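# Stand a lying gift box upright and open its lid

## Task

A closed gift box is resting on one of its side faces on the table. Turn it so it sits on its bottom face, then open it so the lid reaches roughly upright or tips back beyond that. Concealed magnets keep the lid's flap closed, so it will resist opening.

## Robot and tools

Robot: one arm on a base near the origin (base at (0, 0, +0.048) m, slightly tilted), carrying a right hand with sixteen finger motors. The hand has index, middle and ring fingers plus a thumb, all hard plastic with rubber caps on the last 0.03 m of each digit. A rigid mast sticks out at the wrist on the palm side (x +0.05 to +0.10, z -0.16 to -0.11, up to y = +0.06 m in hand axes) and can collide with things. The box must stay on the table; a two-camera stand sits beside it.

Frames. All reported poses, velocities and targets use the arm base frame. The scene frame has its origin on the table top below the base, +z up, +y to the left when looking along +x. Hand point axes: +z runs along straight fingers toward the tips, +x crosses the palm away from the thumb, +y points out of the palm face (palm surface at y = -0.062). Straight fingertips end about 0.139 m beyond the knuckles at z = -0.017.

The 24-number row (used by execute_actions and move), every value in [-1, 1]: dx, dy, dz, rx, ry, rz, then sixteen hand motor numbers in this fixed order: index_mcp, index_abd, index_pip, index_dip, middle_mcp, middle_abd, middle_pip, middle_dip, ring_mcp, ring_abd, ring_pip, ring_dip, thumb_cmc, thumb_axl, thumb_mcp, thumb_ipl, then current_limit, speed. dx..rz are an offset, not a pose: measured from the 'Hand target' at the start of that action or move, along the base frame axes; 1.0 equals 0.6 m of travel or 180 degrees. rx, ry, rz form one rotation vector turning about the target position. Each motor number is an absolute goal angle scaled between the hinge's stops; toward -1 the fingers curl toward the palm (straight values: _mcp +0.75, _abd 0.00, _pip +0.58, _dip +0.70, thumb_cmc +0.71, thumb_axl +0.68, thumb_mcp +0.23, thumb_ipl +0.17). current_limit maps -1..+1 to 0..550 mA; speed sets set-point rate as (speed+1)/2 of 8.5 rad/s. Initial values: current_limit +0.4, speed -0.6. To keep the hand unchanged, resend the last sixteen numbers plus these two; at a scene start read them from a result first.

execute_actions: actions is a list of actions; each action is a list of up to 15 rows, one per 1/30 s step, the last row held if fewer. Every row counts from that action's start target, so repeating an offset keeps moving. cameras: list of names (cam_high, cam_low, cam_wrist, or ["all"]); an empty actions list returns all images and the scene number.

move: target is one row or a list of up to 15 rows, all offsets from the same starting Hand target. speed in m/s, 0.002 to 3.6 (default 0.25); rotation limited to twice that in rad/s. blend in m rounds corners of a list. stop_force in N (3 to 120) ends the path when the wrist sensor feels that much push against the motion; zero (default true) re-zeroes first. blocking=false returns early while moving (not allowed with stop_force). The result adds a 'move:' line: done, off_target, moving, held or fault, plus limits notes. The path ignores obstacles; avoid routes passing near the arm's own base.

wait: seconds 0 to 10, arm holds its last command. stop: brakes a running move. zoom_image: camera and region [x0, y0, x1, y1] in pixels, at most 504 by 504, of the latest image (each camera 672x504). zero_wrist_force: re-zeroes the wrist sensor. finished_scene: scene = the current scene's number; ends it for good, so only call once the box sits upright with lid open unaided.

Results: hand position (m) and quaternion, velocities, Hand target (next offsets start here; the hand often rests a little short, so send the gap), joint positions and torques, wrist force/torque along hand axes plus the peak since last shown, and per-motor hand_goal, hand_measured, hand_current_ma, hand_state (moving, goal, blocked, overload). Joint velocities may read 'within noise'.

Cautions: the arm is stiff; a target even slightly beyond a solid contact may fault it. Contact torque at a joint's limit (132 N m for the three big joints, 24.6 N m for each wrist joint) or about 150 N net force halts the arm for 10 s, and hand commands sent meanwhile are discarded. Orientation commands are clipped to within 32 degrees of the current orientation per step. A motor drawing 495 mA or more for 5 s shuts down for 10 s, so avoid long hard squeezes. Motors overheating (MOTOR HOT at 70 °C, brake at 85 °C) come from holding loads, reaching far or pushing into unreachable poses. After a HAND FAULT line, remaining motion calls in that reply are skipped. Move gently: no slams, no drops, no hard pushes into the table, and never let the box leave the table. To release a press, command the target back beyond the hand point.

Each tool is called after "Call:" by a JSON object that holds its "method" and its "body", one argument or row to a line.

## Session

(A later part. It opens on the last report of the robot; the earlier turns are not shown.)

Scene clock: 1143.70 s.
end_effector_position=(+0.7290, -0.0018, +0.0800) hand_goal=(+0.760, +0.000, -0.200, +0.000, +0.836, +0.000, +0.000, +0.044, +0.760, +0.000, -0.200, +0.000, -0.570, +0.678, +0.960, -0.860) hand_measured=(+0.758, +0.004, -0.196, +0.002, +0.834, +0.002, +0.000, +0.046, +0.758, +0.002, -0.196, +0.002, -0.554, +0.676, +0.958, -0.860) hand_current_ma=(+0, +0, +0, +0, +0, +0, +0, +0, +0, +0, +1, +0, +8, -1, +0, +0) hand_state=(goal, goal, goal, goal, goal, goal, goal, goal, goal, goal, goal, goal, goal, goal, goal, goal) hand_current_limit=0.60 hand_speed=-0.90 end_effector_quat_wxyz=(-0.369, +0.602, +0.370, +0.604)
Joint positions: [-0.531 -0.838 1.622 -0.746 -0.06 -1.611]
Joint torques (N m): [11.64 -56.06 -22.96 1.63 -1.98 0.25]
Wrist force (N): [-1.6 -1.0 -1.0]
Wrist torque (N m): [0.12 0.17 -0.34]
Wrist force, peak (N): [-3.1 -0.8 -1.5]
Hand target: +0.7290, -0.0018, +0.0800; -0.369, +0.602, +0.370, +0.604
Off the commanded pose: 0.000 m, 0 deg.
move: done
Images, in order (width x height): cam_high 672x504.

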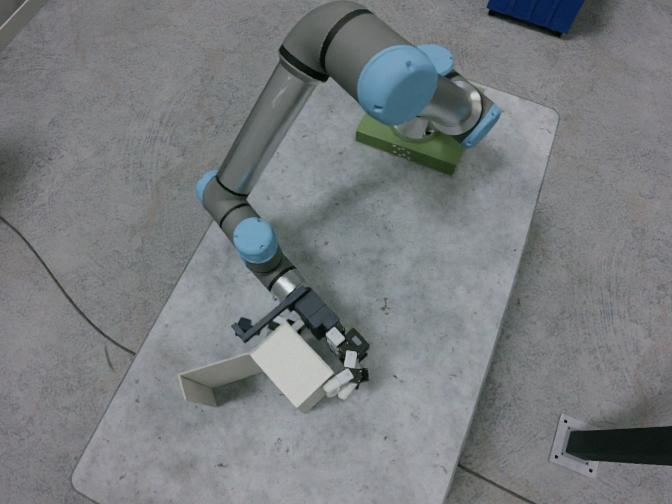

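Call:
{"method": "move", "body": {
  "target": [
    [-0.2079,0.1059,0,0,0,0,0.89,0,-0.08,0.116,0.89,0,-0.08,0.116,0.89,0,-0.08,0.116,-0.571,0.678,1.0,-0.8,0.5,-0.5],
    [-0.1917,0.084,0.0833,0.227,0.4455,0,0.89,0,-0.08,0.116,0.89,0,-0.08,0.116,0.89,0,-0.08,0.116,-0.571,0.678,1.0,-0.8,0.5,-0.5]
  ],
  "speed": [0.08,0.25],
  "blend": [0.02,0],
  "cameras": ["cam_high","cam_low"]
}}

Call:
{"method": "zoom_image", "body": {
  "camera": "cam_high",
  "region": [160, 240, 420, 430]
}}

Scene clock: 1165.43 s.
end_effector_position=(+0.6140, +0.0487, +0.1301) hand_goal=(+0.890, +0.000, -0.080, +0.116, +0.890, +0.000, -0.080, +0.116, +0.890, +0.000, -0.080, +0.116, -0.570, +0.678, +1.000, -0.800) hand_measured=(+0.884, +0.004, -0.082, +0.114, +0.882, +0.002, -0.080, +0.114, +0.882, +0.002, -0.082, +0.114, -0.568, +0.676, +0.998, -0.802) hand_current_ma=(-2, +0, +0, +0, -2, +0, +0, +0, -2, +0, +0, +0, +0, +0, +0, +0) hand_state=(goal, goal, goal, goal, goal, goal, goal, goal, goal, goal, goal, goal, goal, goal, goal, goal) hand_current_limit=0.50 hand_speed=-0.50 end_effector_quat_wxyz=(+0.688, -0.687, +0.165, -0.167)
Joint positions: [-0.547 -1.044 1.625 -0.55 -0.073 -0.035]
Joint torques (N m): [10.45 -31.07 -28.61 -0.77 1.66 1]
Wrist force (N): [0.2 0.2 -0.2]
Wrist torque (N m): [-0.04 0.17 0.29]
Wrist force, peak (N): [-2.2 -2.0 -0.9]
Hand target: +0.6140, +0.0486, +0.1300; +0.687, -0.688, +0.165, -0.167
Off the commanded pose: 0.000 m, 0 deg.
move: done
Images, in order (width x height): cam_high 672x504, cam_low 672x504.

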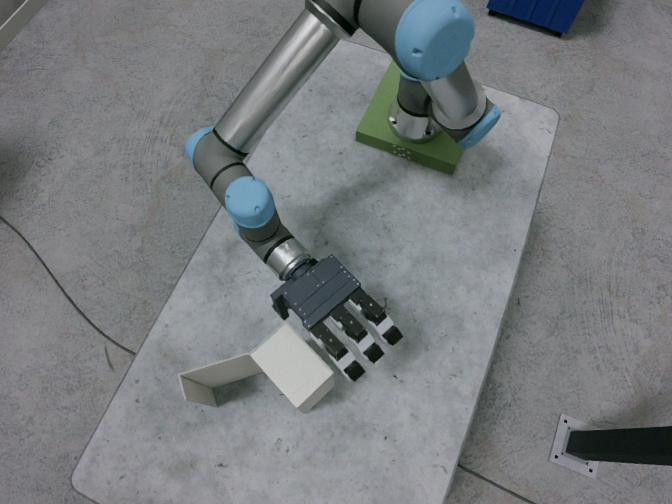

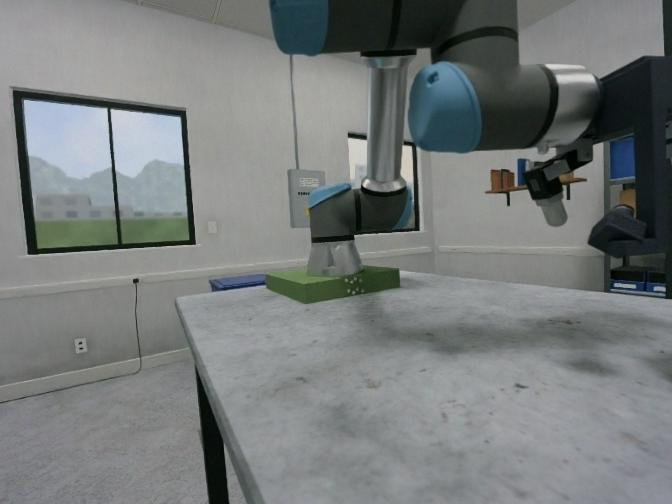

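Scaled by 1.938.

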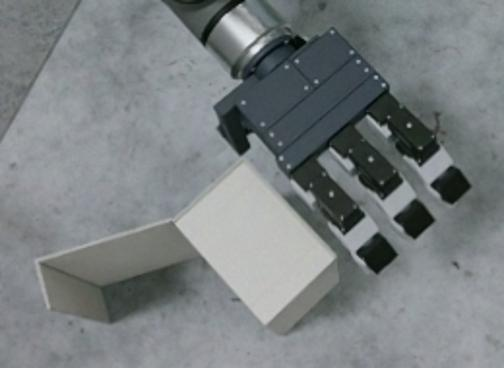

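Call:
{"method": "move", "body": {
  "target": [0.2233,-0.1135,0,0,0,0,0.89,0,-0.08,0.116,0.89,0,-0.08,0.116,0.89,0,-0.08,0.116,-0.571,0.678,1.0,-0.8,0.5,-0.5],
  "speed": 0.06,
  "stop_force": 5,
  "cameras": ["cam_high"]
}}

Call:
{"method": "zoom_image", "body": {
  "camera": "cam_high",
  "region": [160, 240, 420, 430]
}}

Scene clock: 1172.47 s.
end_effector_position=(+0.7480, -0.0195, +0.1300) hand_goal=(+0.890, +0.000, -0.080, +0.116, +0.890, +0.000, -0.080, +0.116, +0.890, +0.000, -0.080, +0.116, -0.570, +0.678, +1.000, -0.800) hand_measured=(+0.884, +0.004, -0.082, +0.114, +0.882, +0.002, -0.080, +0.114, +0.882, +0.002, -0.082, +0.114, -0.568, +0.676, +0.998, -0.802) hand_current_ma=(-2, +0, +0, +0, -2, +0, +0, +0, -2, +0, +0, +0, +0, +0, +0, +0) hand_state=(goal, goal, goal, goal, goal, goal, goal, goal, goal, goal, goal, goal, goal, goal, goal, goal) hand_current_limit=0.50 hand_speed=-0.50 end_effector_quat_wxyz=(+0.687, -0.688, +0.165, -0.167)
Joint positions: [-0.53 -0.718 1.049 -0.327 -0.056 -0.007]
Joint torques (N m): [-14.19 -45.56 -30.42 1.82 -2.39 -1.52]
Wrist force (N): [-0.1 0.3 -0.2]
Wrist torque (N m): [-0.03 0.20 0.27]
Wrist force, peak (N): [-0.7 0.3 -0.5]
Hand target: +0.7480, -0.0195, +0.1300; +0.687, -0.688, +0.165, -0.167
Off the commanded pose: 0.000 m, 0 deg.
move: done
Images, in order (width x height): cam_high 672x504.

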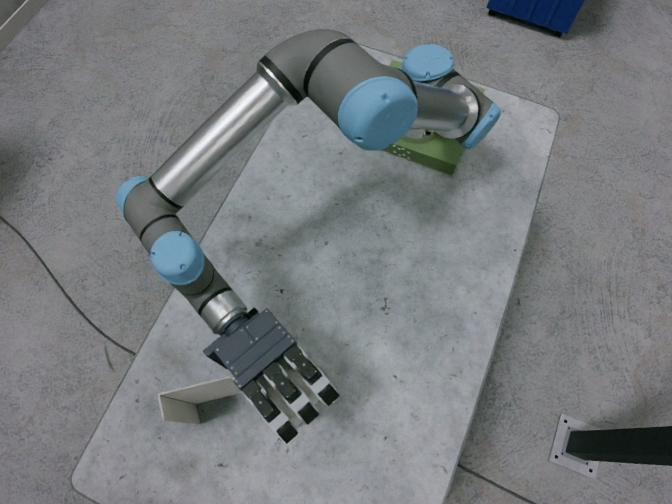

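Scaled by 1.938.

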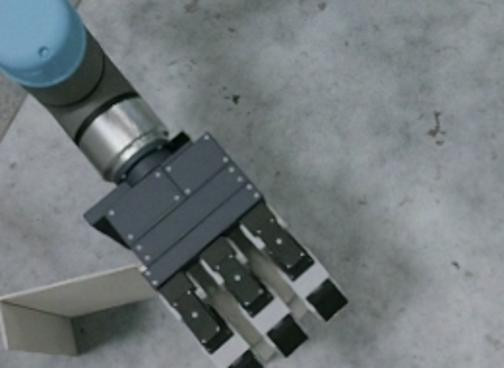

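Call:
{"method": "move", "body": {
  "target": [
    [-0.2079,0.1059,0.0033,0,0,0,0.89,0,-0.08,0.116,0.89,0,-0.08,0.116,0.89,0,-0.08,0.116,-0.571,0.678,1.0,-0.8,0.5,-0.5]
  ],
  "speed": 0.15,
  "cameras": ["cam_high"]
}}

Call:
{"method": "zoom_image", "body": {
  "camera": "cam_high",
  "region": [140, 260, 400, 450]
}}

Scene clock: 1179.03 s.
end_effector_position=(+0.6232, +0.0441, +0.1321) hand_goal=(+0.890, +0.000, -0.080, +0.116, +0.890, +0.000, -0.080, +0.116, +0.890, +0.000, -0.080, +0.116, -0.570, +0.678, +1.000, -0.800) hand_measured=(+0.882, +0.004, -0.082, +0.114, +0.882, +0.002, -0.080, +0.114, +0.882, +0.002, -0.082, +0.114, -0.568, +0.676, +0.998, -0.802) hand_current_ma=(-2, +0, +0, +0, -2, +0, +0, +0, -2, +0, +0, +0, +0, +0, +0, +0) hand_state=(goal, goal, goal, goal, goal, goal, goal, goal, goal, goal, goal, goal, goal, goal, goal, goal) hand_current_limit=0.50 hand_speed=-0.50 end_effector_quat_wxyz=(+0.688, -0.687, +0.165, -0.167)
Joint positions: [-0.545 -1.027 1.591 -0.539 -0.072 -0.029]
Joint torques (N m): [13.71 -31.82 -27.77 0.49 1.67 0.42]
Wrist force (N): [0.2 0.2 -0.3]
Wrist torque (N m): [-0.03 0.19 0.29]
Wrist force, peak (N): [1.7 0.3 -0.1]
Hand target: +0.6232, +0.0441, +0.1320; +0.687, -0.688, +0.165, -0.167
Off the commanded pose: 0.000 m, 0 deg.
move: done
Images, in order (width x height): cam_high 672x504.

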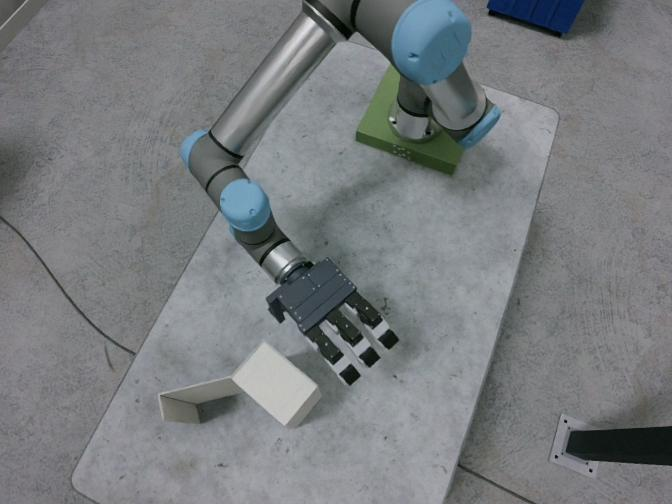

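Scaled by 1.938.

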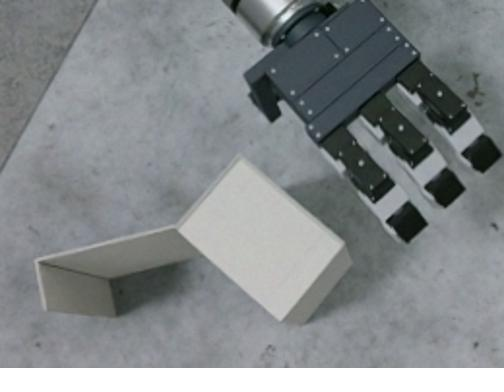

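Call:
{"method": "move", "body": {
  "target": [0.0218,-0.0485,0,0,0,0.0389,0.89,0,-0.08,0.116,0.89,0,-0.08,0.116,0.89,0,-0.08,0.116,-0.571,0.678,1.0,-0.8,0.5,-0.5],
  "speed": 0.12,
  "cameras": ["cam_high"]
}}

Call:
{"method": "zoom_image", "body": {
  "camera": "cam_high",
  "region": [140, 260, 400, 450]
}}

Scene clock: 1186.27 s.
end_effector_position=(+0.6363, +0.0149, +0.1319) hand_goal=(+0.890, +0.000, -0.080, +0.116, +0.890, +0.000, -0.080, +0.116, +0.890, +0.000, -0.080, +0.116, -0.570, +0.678, +1.000, -0.800) hand_measured=(+0.882, +0.004, -0.082, +0.114, +0.882, +0.002, -0.080, +0.114, +0.882, +0.002, -0.082, +0.114, -0.568, +0.676, +0.998, -0.802) hand_current_ma=(-2, +0, +0, +0, -3, +0, +0, +0, -2, +0, +0, +0, +0, +0, +0, +0) hand_state=(goal, goal, goal, goal, goal, goal, goal, goal, goal, goal, goal, goal, goal, goal, goal, goal) hand_current_limit=0.50 hand_speed=-0.50 end_effector_quat_wxyz=(+0.696, -0.696, +0.123, -0.125)
Joint positions: [-0.565 -0.928 1.422 -0.492 -0.213 -0.004]
Joint torques (N m): [13.6 -55.12 -24.25 -1.17 -0.5 1.06]
Wrist force (N): [0.3 0.3 -0.3]
Wrist torque (N m): [-0.01 0.17 0.27]
Wrist force, peak (N): [1.0 0.0 -0.9]
Hand target: +0.6363, +0.0150, +0.1320; +0.696, -0.696, +0.122, -0.125
Off the commanded pose: 0.000 m, 0 deg.
move: done
Images, in order (width x height): cam_high 672x504.

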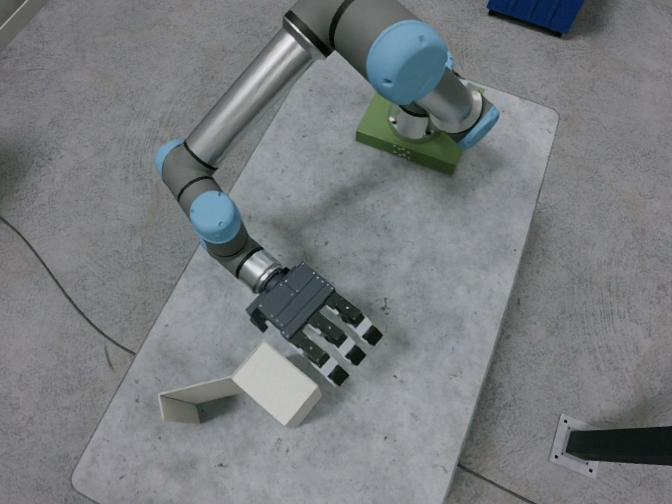

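Scaled by 1.938.

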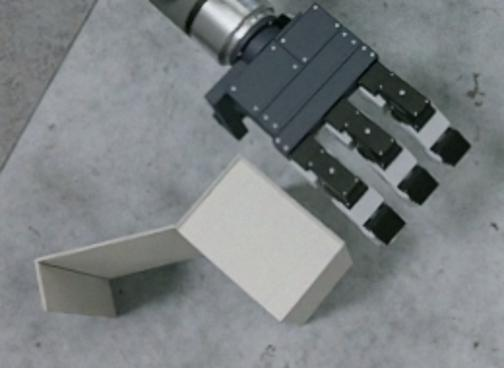

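Call:
{"method": "move", "body": {
  "target": [0.235,-0.0855,0,0,0,0,0.89,0,-0.08,0.116,0.89,0,-0.08,0.116,0.89,0,-0.08,0.116,-0.571,0.678,1.0,-0.8,0.5,-0.5],
  "speed": 0.06,
  "stop_force": 4,
  "cameras": ["cam_high","cam_low"]
}}

Call:
{"method": "zoom_image", "body": {
  "camera": "cam_high",
  "region": [120, 300, 380, 490]
}}

Scene clock: 1193.10 s.
end_effector_position=(+0.7773, -0.0363, +0.1320) hand_goal=(+0.890, +0.000, -0.080, +0.116, +0.890, +0.000, -0.080, +0.116, +0.890, +0.000, -0.080, +0.116, -0.570, +0.678, +1.000, -0.800) hand_measured=(+0.882, +0.004, -0.082, +0.114, +0.882, +0.002, -0.080, +0.114, +0.882, +0.002, -0.082, +0.114, -0.568, +0.676, +0.998, -0.802) hand_current_ma=(-2, +0, +0, +0, -3, +0, +0, +0, -2, +0, +0, +0, +0, +0, +0, +0) hand_state=(goal, goal, goal, goal, goal, goal, goal, goal, goal, goal, goal, goal, goal, goal, goal, goal) hand_current_limit=0.50 hand_speed=-0.50 end_effector_quat_wxyz=(+0.696, -0.696, +0.122, -0.125)
Joint positions: [-0.522 -0.533 0.692 -0.157 -0.17 -0.005]
Joint torques (N m): [-14.89 -53.86 -15.06 -1.32 -2.31 1.21]
Wrist force (N): [0.6 0.7 -0.3]
Wrist torque (N m): [0.03 0.13 0.32]
Wrist force, peak (N): [1.0 0.6 -0.4]
Hand target: +0.7773, -0.0363, +0.1320; +0.696, -0.696, +0.122, -0.125
Off the commanded pose: 0.000 m, 0 deg.
move: done
Images, in order (width x height): cam_high 672x504, cam_low 672x504.

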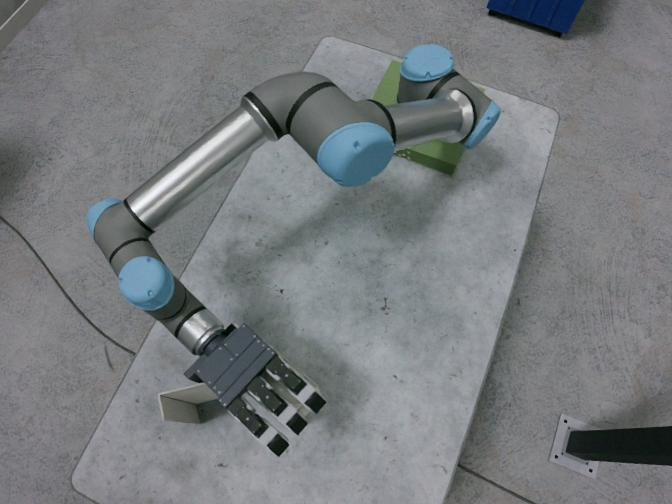

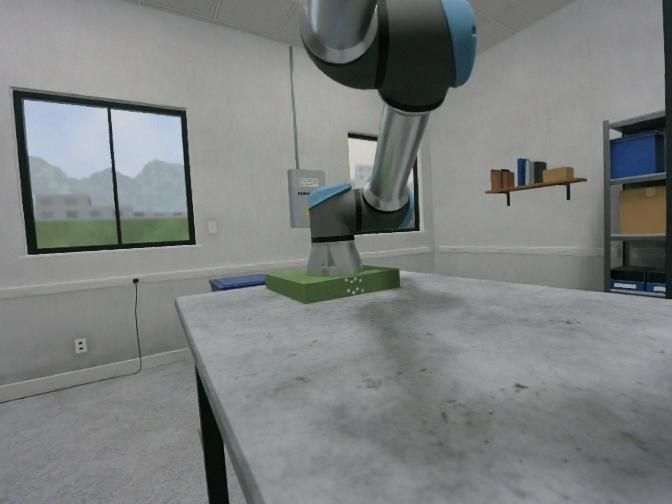

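Scaled by 1.938.

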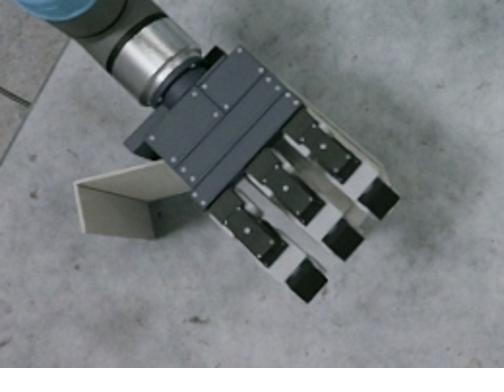

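Call:
{"method": "move", "body": {
  "target": [0,0,0,0,0,0,0.685,0,0.066,0.043,0.89,0,-0.08,0.116,0.89,0,-0.08,0.116,-0.571,0.678,0.86,-0.87,0.5,-0.6],
  "speed": 0.06
}}

Call:
{"method": "move", "body": {
  "target": [0,0,0,0,0,0,0.534,0,0.02,-0.03,0.89,0,-0.08,0.116,0.89,0,-0.08,0.116,-0.571,0.678,0.58,-0.95,0.6,-0.8],
  "speed": 0.06,
  "cameras": ["cam_high"]
}}

Call:
{"method": "zoom_image", "body": {
  "camera": "cam_high",
  "region": [120, 300, 380, 490]
}}

Scene clock: 1198.97 s.
end_effector_position=(+0.7773, -0.0363, +0.1320) hand_goal=(+0.686, +0.000, +0.066, +0.044, +0.890, +0.000, -0.080, +0.116, +0.890, +0.000, -0.080, +0.116, -0.570, +0.678, +0.860, -0.870) hand_measured=(+0.682, +0.004, +0.064, +0.046, +0.882, +0.002, -0.080, +0.114, +0.882, +0.002, -0.082, +0.114, -0.568, +0.676, +0.860, -0.866) hand_current_ma=(+0, +0, +0, +0, -3, +0, +0, +0, -2, +0, +0, +0, +0, +0, +0, +1) hand_state=(goal, goal, goal, goal, goal, goal, goal, goal, goal, goal, goal, goal, goal, goal, goal, goal) hand_current_limit=0.50 hand_speed=-0.60 end_effector_quat_wxyz=(+0.696, -0.696, +0.122, -0.125)
Joint positions: [-0.522 -0.533 0.692 -0.157 -0.17 -0.004]
Joint torques (N m): [-13.78 -61.13 -14.48 -1.38 -2.02 1.29]
Wrist force (N): [0.4 0.5 0.2]
Wrist torque (N m): [-0.01 0.17 0.30]
Wrist force, peak (N): [0.2 0.8 -0.5]
Hand target: +0.7773, -0.0363, +0.1320; +0.696, -0.696, +0.122, -0.125
Off the commanded pose: 0.000 m, 0 deg.
move: done

Scene clock: 1199.57 s.
end_effector_position=(+0.7773, -0.0363, +0.1320) hand_goal=(+0.534, +0.000, +0.020, -0.030, +0.890, +0.000, -0.080, +0.116, +0.890, +0.000, -0.080, +0.116, -0.570, +0.678, +0.580, -0.950) hand_measured=(+0.644, +0.002, +0.072, -0.002, +0.882, +0.002, -0.080, +0.114, +0.882, +0.002, -0.082, +0.114, -0.572, +0.678, +0.782, -0.912) hand_current_ma=(+255, +0, +62, +21, -3, +0, +0, +0, -2, +0, +0, +0, +0, +0, +440, +60) hand_state=(blocked, goal, blocked, blocked, goal, goal, goal, goal, goal, goal, goal, goal, goal, goal, blocked, blocked) hand_current_limit=0.60 hand_speed=-0.80 end_effector_quat_wxyz=(+0.696, -0.696, +0.122, -0.125)
Joint positions: [-0.522 -0.533 0.692 -0.157 -0.17 -0.004]
Joint torques (N m): [-12.63 -62.12 -15.36 -1.08 -1.79 1.09]
Wrist force (N): [0.2 2.5 -0.6]
Wrist torque (N m): [0.04 0.19 0.28]
Wrist force, peak (N): [0.1 2.7 -0.3]
Hand target: +0.7773, -0.0363, +0.1320; +0.696, -0.696, +0.122, -0.125
Off the commanded pose: 0.000 m, 0 deg.
move: done
Images, in order (width x height): cam_high 672x504.

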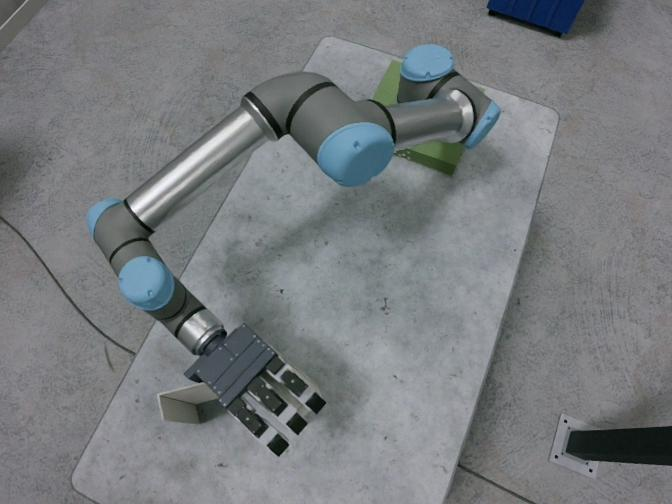

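Scaled by 1.938.

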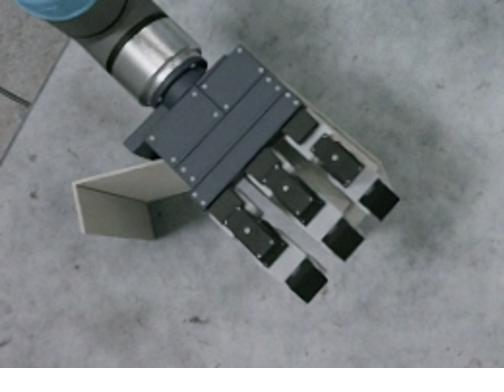

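Call:
{"method": "move", "body": {
  "target": [0,0,0,0,0,0,0.72,0,0.06,0.06,0.89,0,-0.08,0.116,0.89,0,-0.08,0.116,-0.571,0.678,0.90,-0.86,0.6,-0.7],
  "speed": 0.06
}}

Call:
{"method": "move", "body": {
  "target": [0.0188,-0.0068,0,0,0,0,0.72,0,0.06,0.06,0.89,0,-0.08,0.116,0.89,0,-0.08,0.116,-0.571,0.678,0.90,-0.86,0.6,-0.7],
  "speed": 0.04
}}

Call:
{"method": "move", "body": {
  "target": [0,0,0,0,0,0,0.50,0,0.01,-0.04,0.89,0,-0.08,0.116,0.89,0,-0.08,0.116,-0.571,0.678,0.55,-0.95,0.7,-0.8],
  "speed": 0.06,
  "cameras": ["cam_high"]
}}

Call:
{"method": "zoom_image", "body": {
  "camera": "cam_high",
  "region": [120, 300, 380, 490]
}}

Scene clock: 1206.60 s.
end_effector_position=(+0.7773, -0.0363, +0.1320) hand_goal=(+0.720, +0.000, +0.060, +0.060, +0.890, +0.000, -0.080, +0.116, +0.890, +0.000, -0.080, +0.116, -0.570, +0.678, +0.900, -0.860) hand_measured=(+0.698, +0.002, +0.060, +0.058, +0.882, +0.002, -0.080, +0.114, +0.882, +0.002, -0.082, +0.114, -0.572, +0.678, +0.894, -0.862) hand_current_ma=(-14, +0, +0, +0, -3, +0, +0, +0, -2, +0, +0, +0, +0, +0, -3, +0) hand_state=(blocked, goal, goal, goal, goal, goal, goal, goal, goal, goal, goal, goal, goal, goal, goal, goal) hand_current_limit=0.60 hand_speed=-0.70 end_effector_quat_wxyz=(+0.696, -0.696, +0.122, -0.125)
Joint positions: [-0.522 -0.534 0.692 -0.157 -0.17 -0.004]
Joint torques (N m): [-3.38 -66.3 -21.24 0.63 -1.46 0.42]
Wrist force (N): [0.3 0.5 -0.4]
Wrist torque (N m): [0.02 0.18 0.29]
Wrist force, peak (N): [0.4 -4.6 -2.1]
Hand target: +0.7773, -0.0363, +0.1320; +0.696, -0.696, +0.122, -0.125
Off the commanded pose: 0.000 m, 0 deg.
move: done

Scene clock: 1207.47 s.
end_effector_position=(+0.7886, -0.0403, +0.1319) hand_goal=(+0.720, +0.000, +0.060, +0.060, +0.890, +0.000, -0.080, +0.116, +0.890, +0.000, -0.080, +0.116, -0.570, +0.678, +0.900, -0.860) hand_measured=(+0.698, +0.002, +0.060, +0.058, +0.882, +0.002, -0.080, +0.114, +0.882, +0.002, -0.082, +0.114, -0.572, +0.678, +0.894, -0.862) hand_current_ma=(-14, +0, +0, +0, -3, +0, +0, +0, -2, +0, +0, +0, +0, +0, -3, +0) hand_state=(blocked, goal, goal, goal, goal, goal, goal, goal, goal, goal, goal, goal, goal, goal, goal, goal) hand_current_limit=0.60 hand_speed=-0.70 end_effector_quat_wxyz=(+0.696, -0.696, +0.122, -0.125)
Joint positions: [-0.519 -0.486 0.6 -0.112 -0.167 -0.005]
Joint torques (N m): [5.55 -67.2 -15.19 -0.6 -1.87 0.84]
Wrist force (N): [0.1 0.3 -0.7]
Wrist torque (N m): [-0.04 0.22 0.29]
Wrist force, peak (N): [-0.2 0.7 -0.7]
Hand target: +0.7886, -0.0404, +0.1320; +0.696, -0.696, +0.122, -0.125
Off the commanded pose: 0.000 m, 0 deg.
move: done

Scene clock: 1208.10 s.
end_effector_position=(+0.7886, -0.0403, +0.1320) hand_goal=(+0.500, +0.000, +0.010, -0.040, +0.890, +0.000, -0.080, +0.116, +0.890, +0.000, -0.080, +0.116, -0.570, +0.678, +0.550, -0.950) hand_measured=(+0.652, +0.006, +0.062, -0.012, +0.882, +0.002, -0.080, +0.114, +0.882, +0.002, -0.082, +0.114, -0.576, +0.680, +0.794, -0.930) hand_current_ma=(+452, +1, +62, +22, -3, +0, +0, +0, -2, +0, +0, +0, -1, +0, +467, +18) hand_state=(blocked, goal, blocked, blocked, goal, goal, goal, goal, goal, goal, goal, goal, goal, goal, blocked, goal) hand_current_limit=0.70 hand_speed=-0.80 end_effector_quat_wxyz=(+0.696, -0.696, +0.122, -0.125)
Joint positions: [-0.519 -0.486 0.6 -0.112 -0.168 -0.005]
Joint torques (N m): [-10.7 -69.67 -15.57 -0.68 -2.14 1.08]
Wrist force (N): [0.2 -5.1 -1.9]
Wrist torque (N m): [-0.38 0.12 0.32]
Wrist force, peak (N): [1.2 -5.4 -1.7]
Hand target: +0.7886, -0.0404, +0.1320; +0.696, -0.696, +0.122, -0.125
Off the commanded pose: 0.000 m, 0 deg.
move: done
Images, in order (width x height): cam_high 672x504.

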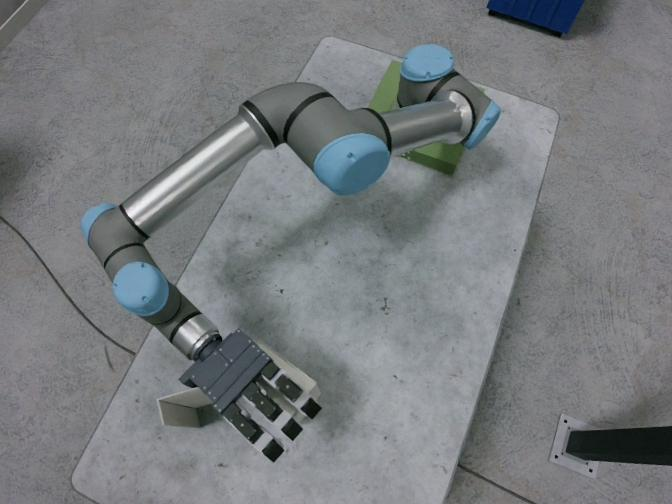

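Scaled by 1.938.

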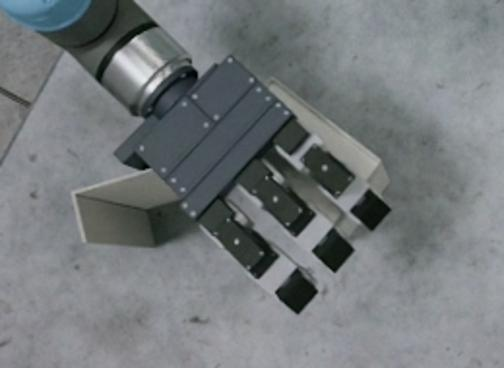

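Call:
{"method": "move", "body": {
  "target": [
    [-0.0765,0.0278,0.0142,-0.0285,-0.0783,0,0.50,0,0.01,-0.04,0.89,0,-0.08,0.116,0.89,0,-0.08,0.116,-0.571,0.678,0.55,-0.95,0.7,-0.8],
    [-0.1537,0.056,0.0068,-0.057,-0.1567,0,0.50,0,0.01,-0.04,0.89,0,-0.08,0.116,0.89,0,-0.08,0.116,-0.571,0.678,0.55,-0.95,0.7,-0.8],
    [-0.2265,0.0825,-0.0215,-0.0855,-0.235,0,0.50,0,0.01,-0.04,0.89,0,-0.08,0.116,0.89,0,-0.08,0.116,-0.571,0.678,0.55,-0.95,0.7,-0.8]
  ],
  "speed": 0.15,
  "blend": [0.015,0.015,0],
  "cameras": ["cam_high","cam_low"]
}}

Call:
{"method": "zoom_image", "body": {
  "camera": "cam_high",
  "region": [120, 250, 400, 470]
}}

Scene clock: 1218.00 s.
end_effector_position=(+0.6527, +0.0089, +0.1192) hand_goal=(+0.500, +0.000, +0.010, -0.040, +0.890, +0.000, -0.080, +0.116, +0.890, +0.000, -0.080, +0.116, -0.570, +0.678, +0.550, -0.950) hand_measured=(+0.650, +0.006, +0.076, -0.024, +0.882, +0.002, -0.080, +0.114, +0.882, +0.002, -0.082, +0.114, -0.562, +0.680, +0.768, -0.906) hand_current_ma=(+439, +1, +94, +8, -3, +0, +0, +0, -2, +0, +0, +0, +2, +0, +467, +75) hand_state=(blocked, goal, blocked, goal, goal, goal, goal, goal, goal, goal, goal, goal, goal, goal, blocked, blocked) hand_current_limit=0.70 hand_speed=-0.80 end_effector_quat_wxyz=(-0.596, +0.690, +0.154, +0.382)
Joint positions: [-0.583 -1 1.613 -0.605 -0.233 -0.796]
Joint torques (N m): [12.46 -32.75 -15.78 1.14 2.08 -1.4]
Wrist force (N): [-1.7 0.7 -1.0]
Wrist torque (N m): [0.18 0.30 -0.11]
Wrist force, peak (N): [4.3 -20.1 -7.0]
Hand target: +0.6527, +0.0091, +0.1191; -0.596, +0.690, +0.154, +0.382
Off the commanded pose: 0.000 m, 0 deg.
move: done
Images, in order (width x height): cam_high 672x504, cam_low 672x504.

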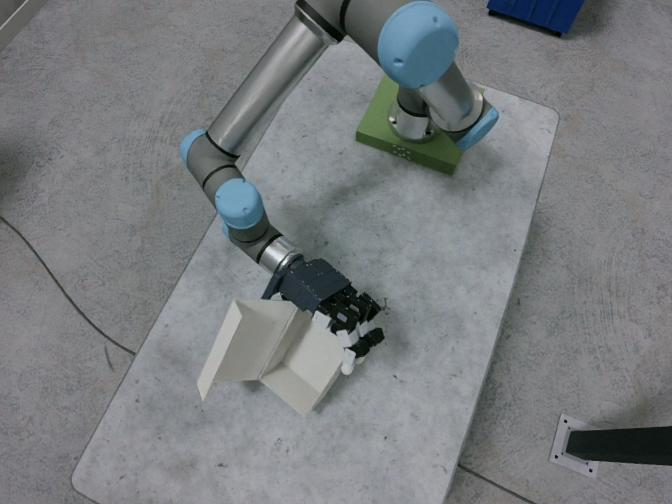

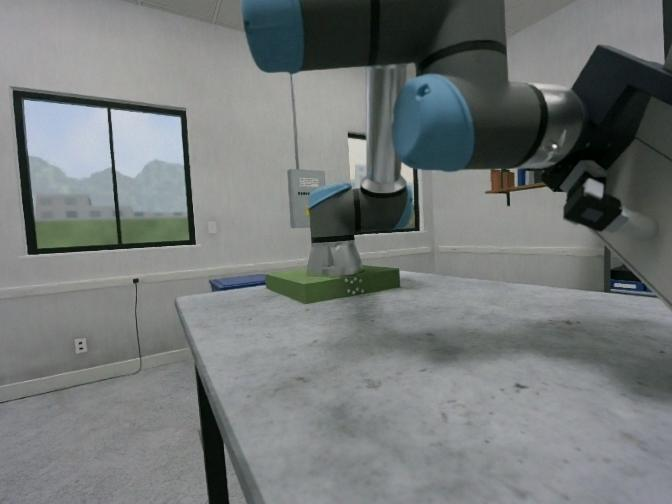

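Scaled by 1.800.

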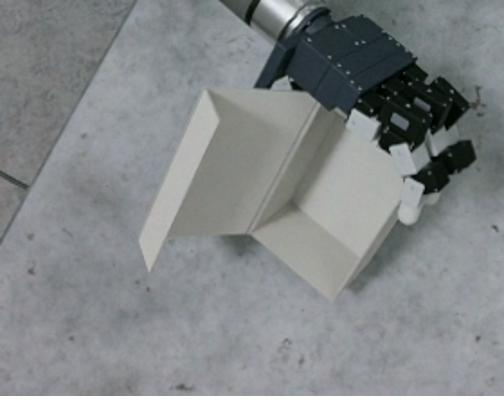

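Call:
{"method": "move", "body": {
  "target": [
    [-0.0635,0.023,-0.0475,-0.0285,-0.0783,0,0.50,0,0.01,-0.04,0.89,0,-0.08,0.116,0.89,0,-0.08,0.116,-0.571,0.678,0.55,-0.95,0.7,-0.8],
    [-0.1133,0.0412,-0.1108,-0.057,-0.1567,0,0.50,0,0.01,-0.04,0.89,0,-0.08,0.116,0.89,0,-0.08,0.116,-0.571,0.678,0.55,-0.95,0.7,-0.8]
  ],
  "speed": 0.13,
  "blend": [0.015,0],
  "cameras": ["cam_high","cam_low"]
}}

Call:
{"method": "zoom_image", "body": {
  "camera": "cam_high",
  "region": [120, 230, 400, 450]
}}

Scene clock: 1222.27 s.
end_effector_position=(+0.5847, +0.0337, +0.0525) hand_goal=(+0.500, +0.000, +0.010, -0.040, +0.890, +0.000, -0.080, +0.116, +0.890, +0.000, -0.080, +0.116, -0.570, +0.678, +0.550, -0.950) hand_measured=(+0.650, +0.008, +0.076, -0.024, +0.882, +0.002, -0.080, +0.114, +0.882, +0.002, -0.082, +0.114, -0.556, +0.680, +0.766, -0.904) hand_current_ma=(+439, +1, +94, +9, -2, +0, +0, +0, -2, +0, +0, +0, +7, +0, +467, +80) hand_state=(blocked, goal, blocked, goal, goal, goal, goal, goal, goal, goal, goal, goal, goal, goal, blocked, blocked) hand_current_limit=0.70 hand_speed=-0.80 end_effector_quat_wxyz=(-0.477, +0.626, +0.327, +0.523)
Joint positions: [-0.638 -1.01 1.996 -0.977 -0.288 -1.32]
Joint torques (N m): [10.89 -47.96 -18.33 0.54 1.49 -1.15]
Wrist force (N): [-2.3 -1.0 -1.4]
Wrist torque (N m): [0.19 0.30 -0.31]
Wrist force, peak (N): [-3.5 -0.5 -1.1]
Hand target: +0.5847, +0.0338, +0.0526; -0.477, +0.626, +0.327, +0.523
Off the commanded pose: 0.000 m, 0 deg.
move: done
Images, in order (width x height): cam_high 672x504, cam_low 672x504.

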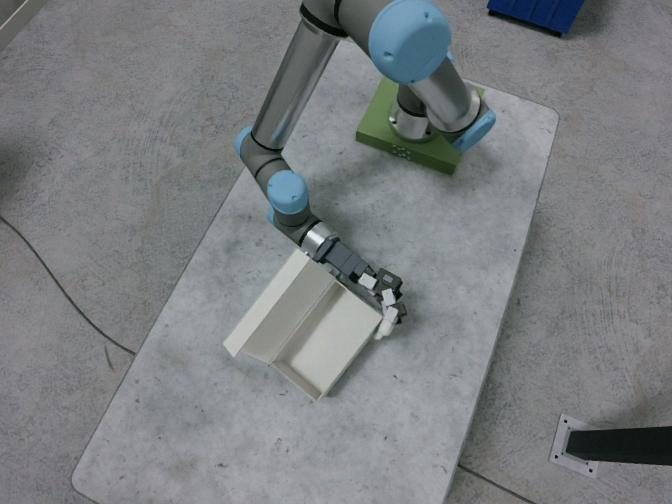

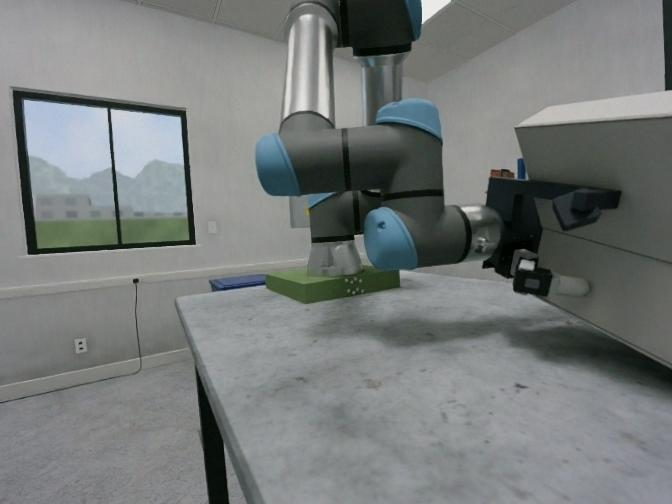

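Scaled by 1.800.

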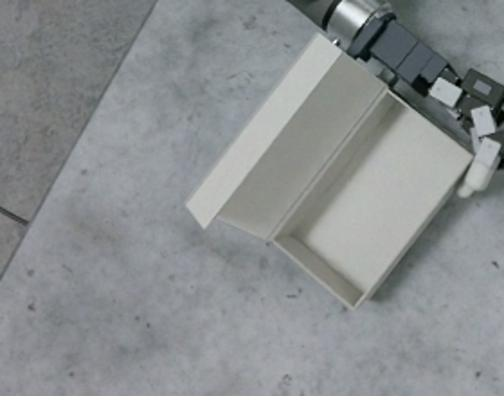

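Call:
{"method": "move", "body": {
  "target": [-0.0293,0.0106,-0.0644,-0.0247,-0.0679,0,0.50,0,0.01,-0.04,0.89,0,-0.08,0.116,0.89,0,-0.08,0.116,-0.571,0.678,0.55,-0.95,0.7,-0.8],
  "speed": 0.08,
  "cameras": ["cam_low"]
}}

Call:
{"method": "move", "body": {
  "target": [0,0,-0.025,0,0,0,0.50,0,0.01,-0.04,0.89,0,-0.08,0.116,0.89,0,-0.08,0.116,-0.571,0.678,0.55,-0.95,0.7,-0.8],
  "speed": 0.01,
  "stop_force": 3,
  "cameras": ["cam_high","cam_low"]
}}

Call:
{"method": "zoom_image", "body": {
  "camera": "cam_low",
  "region": [400, 60, 672, 400]
}}

Scene clock: 1226.23 s.
end_effector_position=(+0.5671, +0.0402, +0.0139) hand_goal=(+0.500, +0.000, +0.010, -0.040, +0.890, +0.000, -0.080, +0.116, +0.890, +0.000, -0.080, +0.116, -0.570, +0.678, +0.550, -0.950) hand_measured=(+0.650, +0.008, +0.076, -0.022, +0.886, +0.002, -0.080, +0.114, +0.886, +0.002, -0.082, +0.114, -0.554, +0.680, +0.766, -0.904) hand_current_ma=(+439, +1, +94, +9, -1, +0, +0, +0, +0, +0, +0, +0, +8, +0, +468, +80) hand_state=(blocked, goal, blocked, goal, goal, goal, goal, goal, goal, goal, goal, goal, goal, goal, blocked, blocked) hand_current_limit=0.70 hand_speed=-0.80 end_effector_quat_wxyz=(-0.415, +0.585, +0.396, +0.573)
Joint positions: [-0.656 -0.913 2.077 -1.157 -0.307 -1.547]
Joint torques (N m): [-1.97 -48 -17.55 2.45 0.35 0.99]
Wrist force (N): [-2.7 -1.1 -1.3]
Wrist torque (N m): [0.09 0.30 -0.45]
Wrist force, peak (N): [-3.3 -0.7 -1.2]
Hand target: +0.5671, +0.0402, +0.0140; -0.415, +0.585, +0.396, +0.573
Off the commanded pose: 0.000 m, 0 deg.
move: done
Images, in order (width x height): cam_low 672x504.

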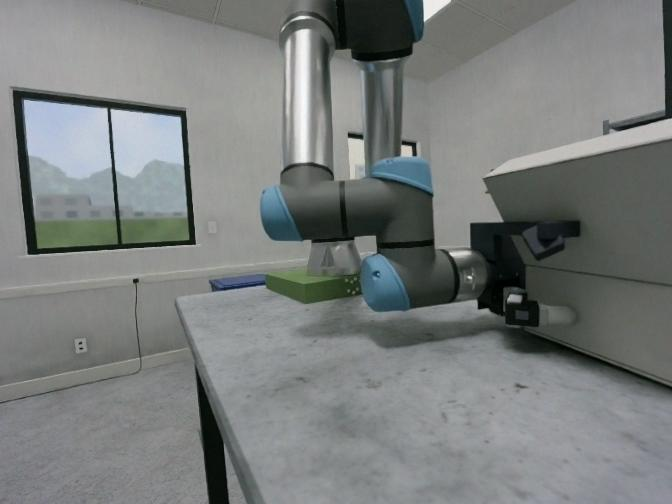

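Scene clock: 1227.77 s.
end_effector_position=(+0.5672, +0.0402, +0.0070) hand_goal=(+0.500, +0.000, +0.010, -0.040, +0.890, +0.000, -0.080, +0.116, +0.890, +0.000, -0.080, +0.116, -0.570, +0.678, +0.550, -0.950) hand_measured=(+0.650, +0.002, +0.076, -0.022, +0.886, +0.002, -0.080, +0.114, +0.886, +0.002, -0.082, +0.114, -0.552, +0.680, +0.766, -0.904) hand_current_ma=(+439, +0, +94, +10, -1, +0, +0, +0, +0, +0, +0, +0, +9, +0, +467, +80) hand_state=(blocked, goal, blocked, goal, goal, goal, goal, goal, goal, goal, goal, goal, goal, goal, blocked, blocked) hand_current_limit=0.70 hand_speed=-0.80 end_effector_quat_wxyz=(-0.415, +0.585, +0.396, +0.573)
Joint positions: [-0.656 -0.896 2.076 -1.173 -0.307 -1.547]
Joint torques (N m): [10.1 -48.18 -2.87 2.3 1.37 -0.99]
Wrist force (N): [-2.3 -1.8 -1.3]
Wrist torque (N m): [0.11 0.33 -0.44]
Wrist force, peak (N): [-2.6 -1.7 -1.3]
Hand target: +0.5671, +0.0402, +0.0070; -0.415, +0.585, +0.396, +0.573 (not the last commanded pose)
Off the commanded pose: 0.008 m, 0 deg.
move: contact
Images, in order (width x height): cam_high 672x504, cam_low 672x504.

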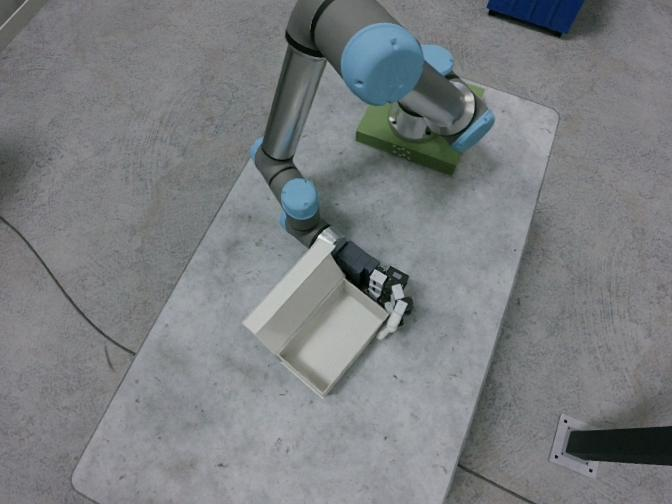

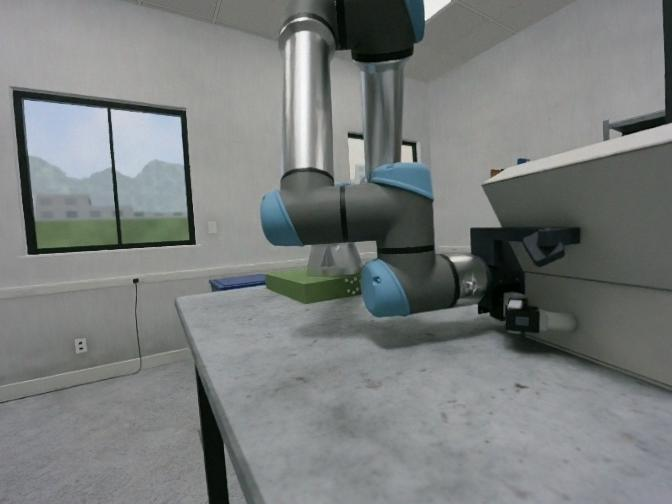

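Scaled by 1.482.

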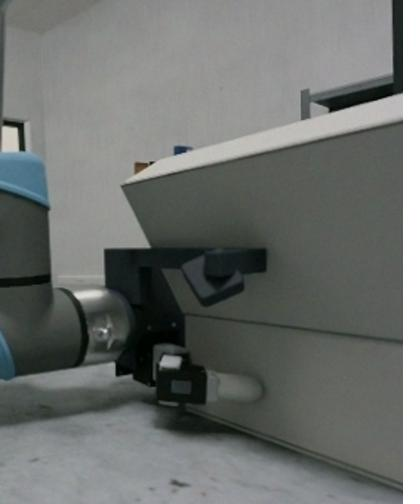

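Call:
{"method": "move", "body": {
  "target": [0,0,-0.010,0,0,0,0.50,0,0.01,-0.04,0.89,0,-0.08,0.116,0.89,0,-0.08,0.116,-0.571,0.678,0.55,-0.95,0.7,-0.8],
  "speed": 0.005,
  "stop_force": 4,
  "cameras": ["cam_high"]
}}

Call:
{"method": "zoom_image", "body": {
  "camera": "cam_high",
  "region": [200, 200, 440, 420]
}}

Scene clock: 1231.43 s.
end_effector_position=(+0.5671, +0.0402, +0.0053) hand_goal=(+0.500, +0.000, +0.010, -0.040, +0.890, +0.000, -0.080, +0.116, +0.890, +0.000, -0.080, +0.116, -0.570, +0.678, +0.550, -0.950) hand_measured=(+0.650, -0.012, +0.076, -0.022, +0.886, +0.002, -0.080, +0.114, +0.886, +0.002, -0.082, +0.114, -0.560, +0.678, +0.766, -0.904) hand_current_ma=(+439, -4, +94, +10, -1, +0, +0, +0, +0, +0, +0, +0, +3, +0, +467, +80) hand_state=(blocked, goal, blocked, goal, goal, goal, goal, goal, goal, goal, goal, goal, goal, goal, blocked, blocked) hand_current_limit=0.70 hand_speed=-0.80 end_effector_quat_wxyz=(-0.415, +0.585, +0.396, +0.573)
Joint positions: [-0.656 -0.891 2.076 -1.177 -0.307 -1.547]
Joint torques (N m): [4.07 -47.9 -1.82 2.18 1.32 -1.12]
Wrist force (N): [-0.3 -2.4 -1.5]
Wrist torque (N m): [0.06 0.30 -0.37]
Wrist force, peak (N): [1.9 -3.1 -3.1]
Hand target: +0.5671, +0.0402, +0.0053; -0.415, +0.585, +0.396, +0.573 (not the last commanded pose)
Off the commanded pose: 0.004 m, 0 deg.
move: contact
Images, in order (width x height): cam_high 672x504.

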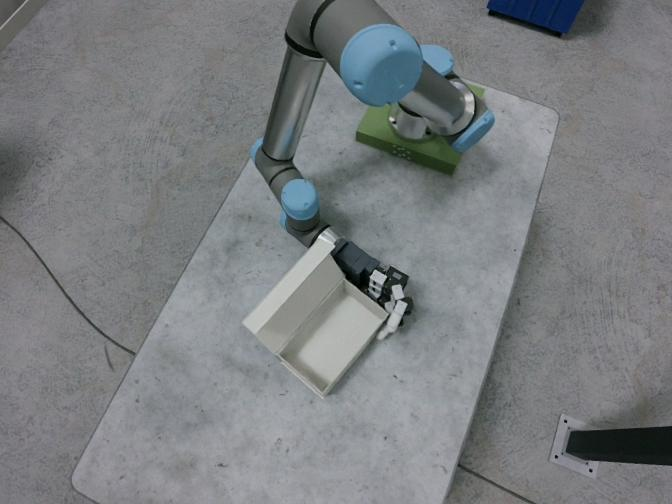

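Scaled by 2.100.

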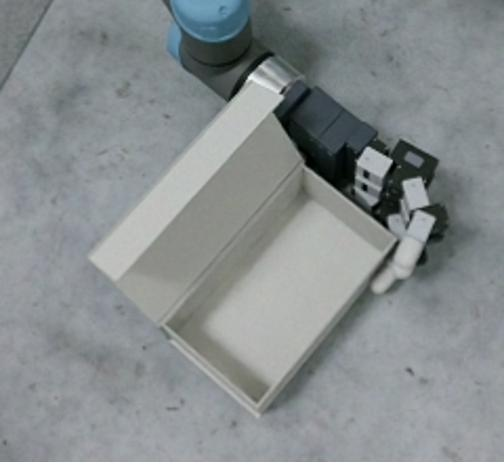

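Call:
{"method": "move", "body": {
  "target": [0,0,0,0,0,0,0.76,0,0.10,0.10,0.89,0,-0.08,0.116,0.89,0,-0.08,0.116,-0.571,0.678,0.88,-0.86,0.6,-0.9],
  "speed": 0.06
}}

Call:
{"method": "move", "body": {
  "target": [0,0,0,0,0,0,0.80,0,0.50,0.60,0.80,0,0.5,0.6,0.80,0,0.5,0.6,-0.571,0.678,1.0,-0.75,0.5,-0.6],
  "speed": 0.06,
  "cameras": ["cam_high","cam_low"]
}}

Call:
{"method": "zoom_image", "body": {
  "camera": "cam_high",
  "region": [200, 200, 440, 420]
}}

Scene clock: 1236.60 s.
end_effector_position=(+0.5671, +0.0402, +0.0053) hand_goal=(+0.760, +0.000, +0.100, +0.100, +0.890, +0.000, -0.080, +0.116, +0.890, +0.000, -0.080, +0.116, -0.570, +0.678, +0.880, -0.860) hand_measured=(+0.756, +0.004, +0.104, +0.098, +0.886, +0.002, -0.080, +0.114, +0.886, +0.002, -0.082, +0.114, -0.560, +0.678, +0.878, -0.862) hand_current_ma=(+0, +1, +0, +0, -1, +0, +0, +0, +0, +0, +0, +0, +3, +0, +0, +0) hand_state=(goal, goal, goal, goal, goal, goal, goal, goal, goal, goal, goal, goal, goal, goal, goal, goal) hand_current_limit=0.60 hand_speed=-0.90 end_effector_quat_wxyz=(-0.415, +0.585, +0.396, +0.573)
Joint positions: [-0.656 -0.891 2.076 -1.177 -0.307 -1.547]
Joint torques (N m): [4.56 -46.98 -1.59 1.92 1.46 -1.22]
Wrist force (N): [-1.6 -1.2 -1.4]
Wrist torque (N m): [0.12 0.18 -0.41]
Wrist force, peak (N): [-0.5 -2.8 -1.8]
Hand target: +0.5671, +0.0402, +0.0053; -0.415, +0.585, +0.396, +0.573
Off the commanded pose: 0.000 m, 0 deg.
move: done

Scene clock: 1237.30 s.
end_effector_position=(+0.5671, +0.0402, +0.0053) hand_goal=(+0.800, +0.000, +0.500, +0.600, +0.800, +0.000, +0.500, +0.600, +0.800, +0.000, +0.500, +0.600, -0.570, +0.678, +1.000, -0.750) hand_measured=(+0.798, +0.004, +0.496, +0.598, +0.802, +0.002, +0.498, +0.598, +0.802, +0.002, +0.498, +0.598, -0.560, +0.678, +0.998, -0.752) hand_current_ma=(+0, +1, +0, +0, +0, +0, +0, +0, +0, +0, +0, +0, +3, +0, +0, +0) hand_state=(goal, goal, goal, goal, goal, goal, goal, goal, goal, goal, goal, goal, goal, goal, goal, goal) hand_current_limit=0.50 hand_speed=-0.60 end_effector_quat_wxyz=(-0.415, +0.585, +0.396, +0.573)
Joint positions: [-0.656 -0.891 2.076 -1.177 -0.307 -1.547]
Joint torques (N m): [4.81 -47.11 -1.84 1.8 1.33 -1.19]
Wrist force (N): [-1.5 -1.1 -1.3]
Wrist torque (N m): [0.12 0.15 -0.41]
Wrist force, peak (N): [-1.9 -1.0 -1.4]
Hand target: +0.5671, +0.0402, +0.0053; -0.415, +0.585, +0.396, +0.573
Off the commanded pose: 0.000 m, 0 deg.
move: done
Images, in order (width x height): cam_high 672x504, cam_low 672x504.

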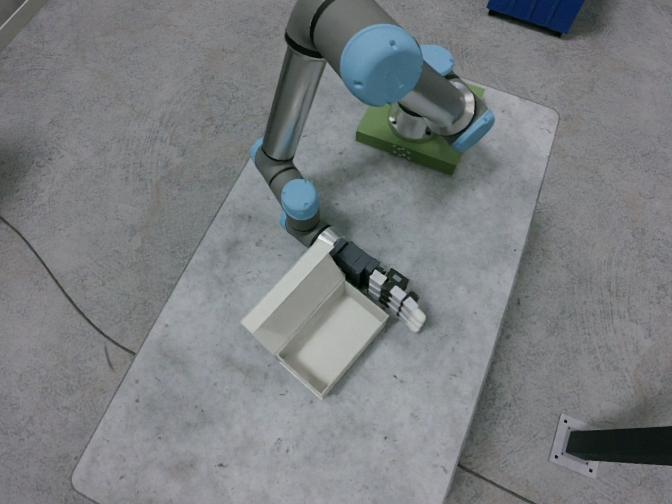

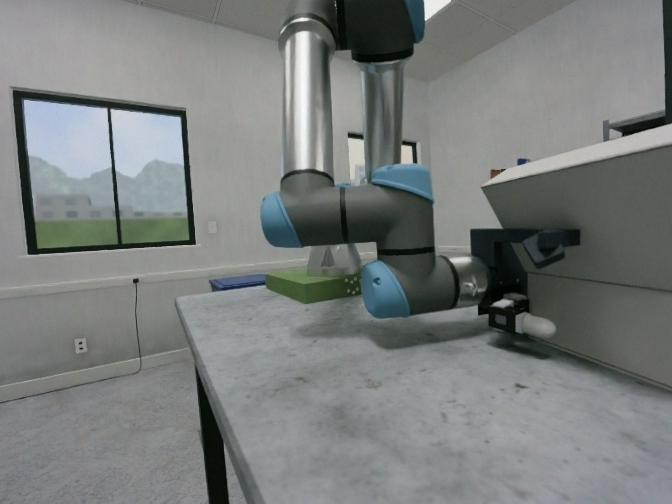

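Scaled by 2.100.

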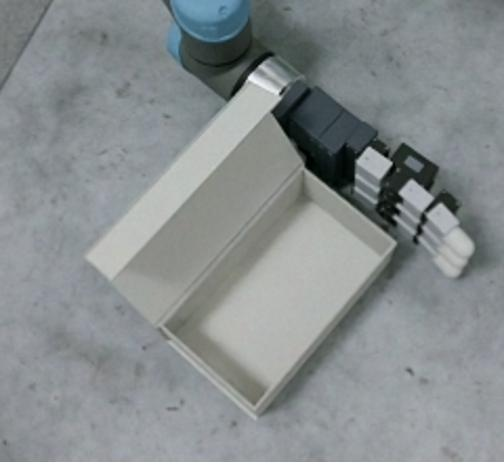

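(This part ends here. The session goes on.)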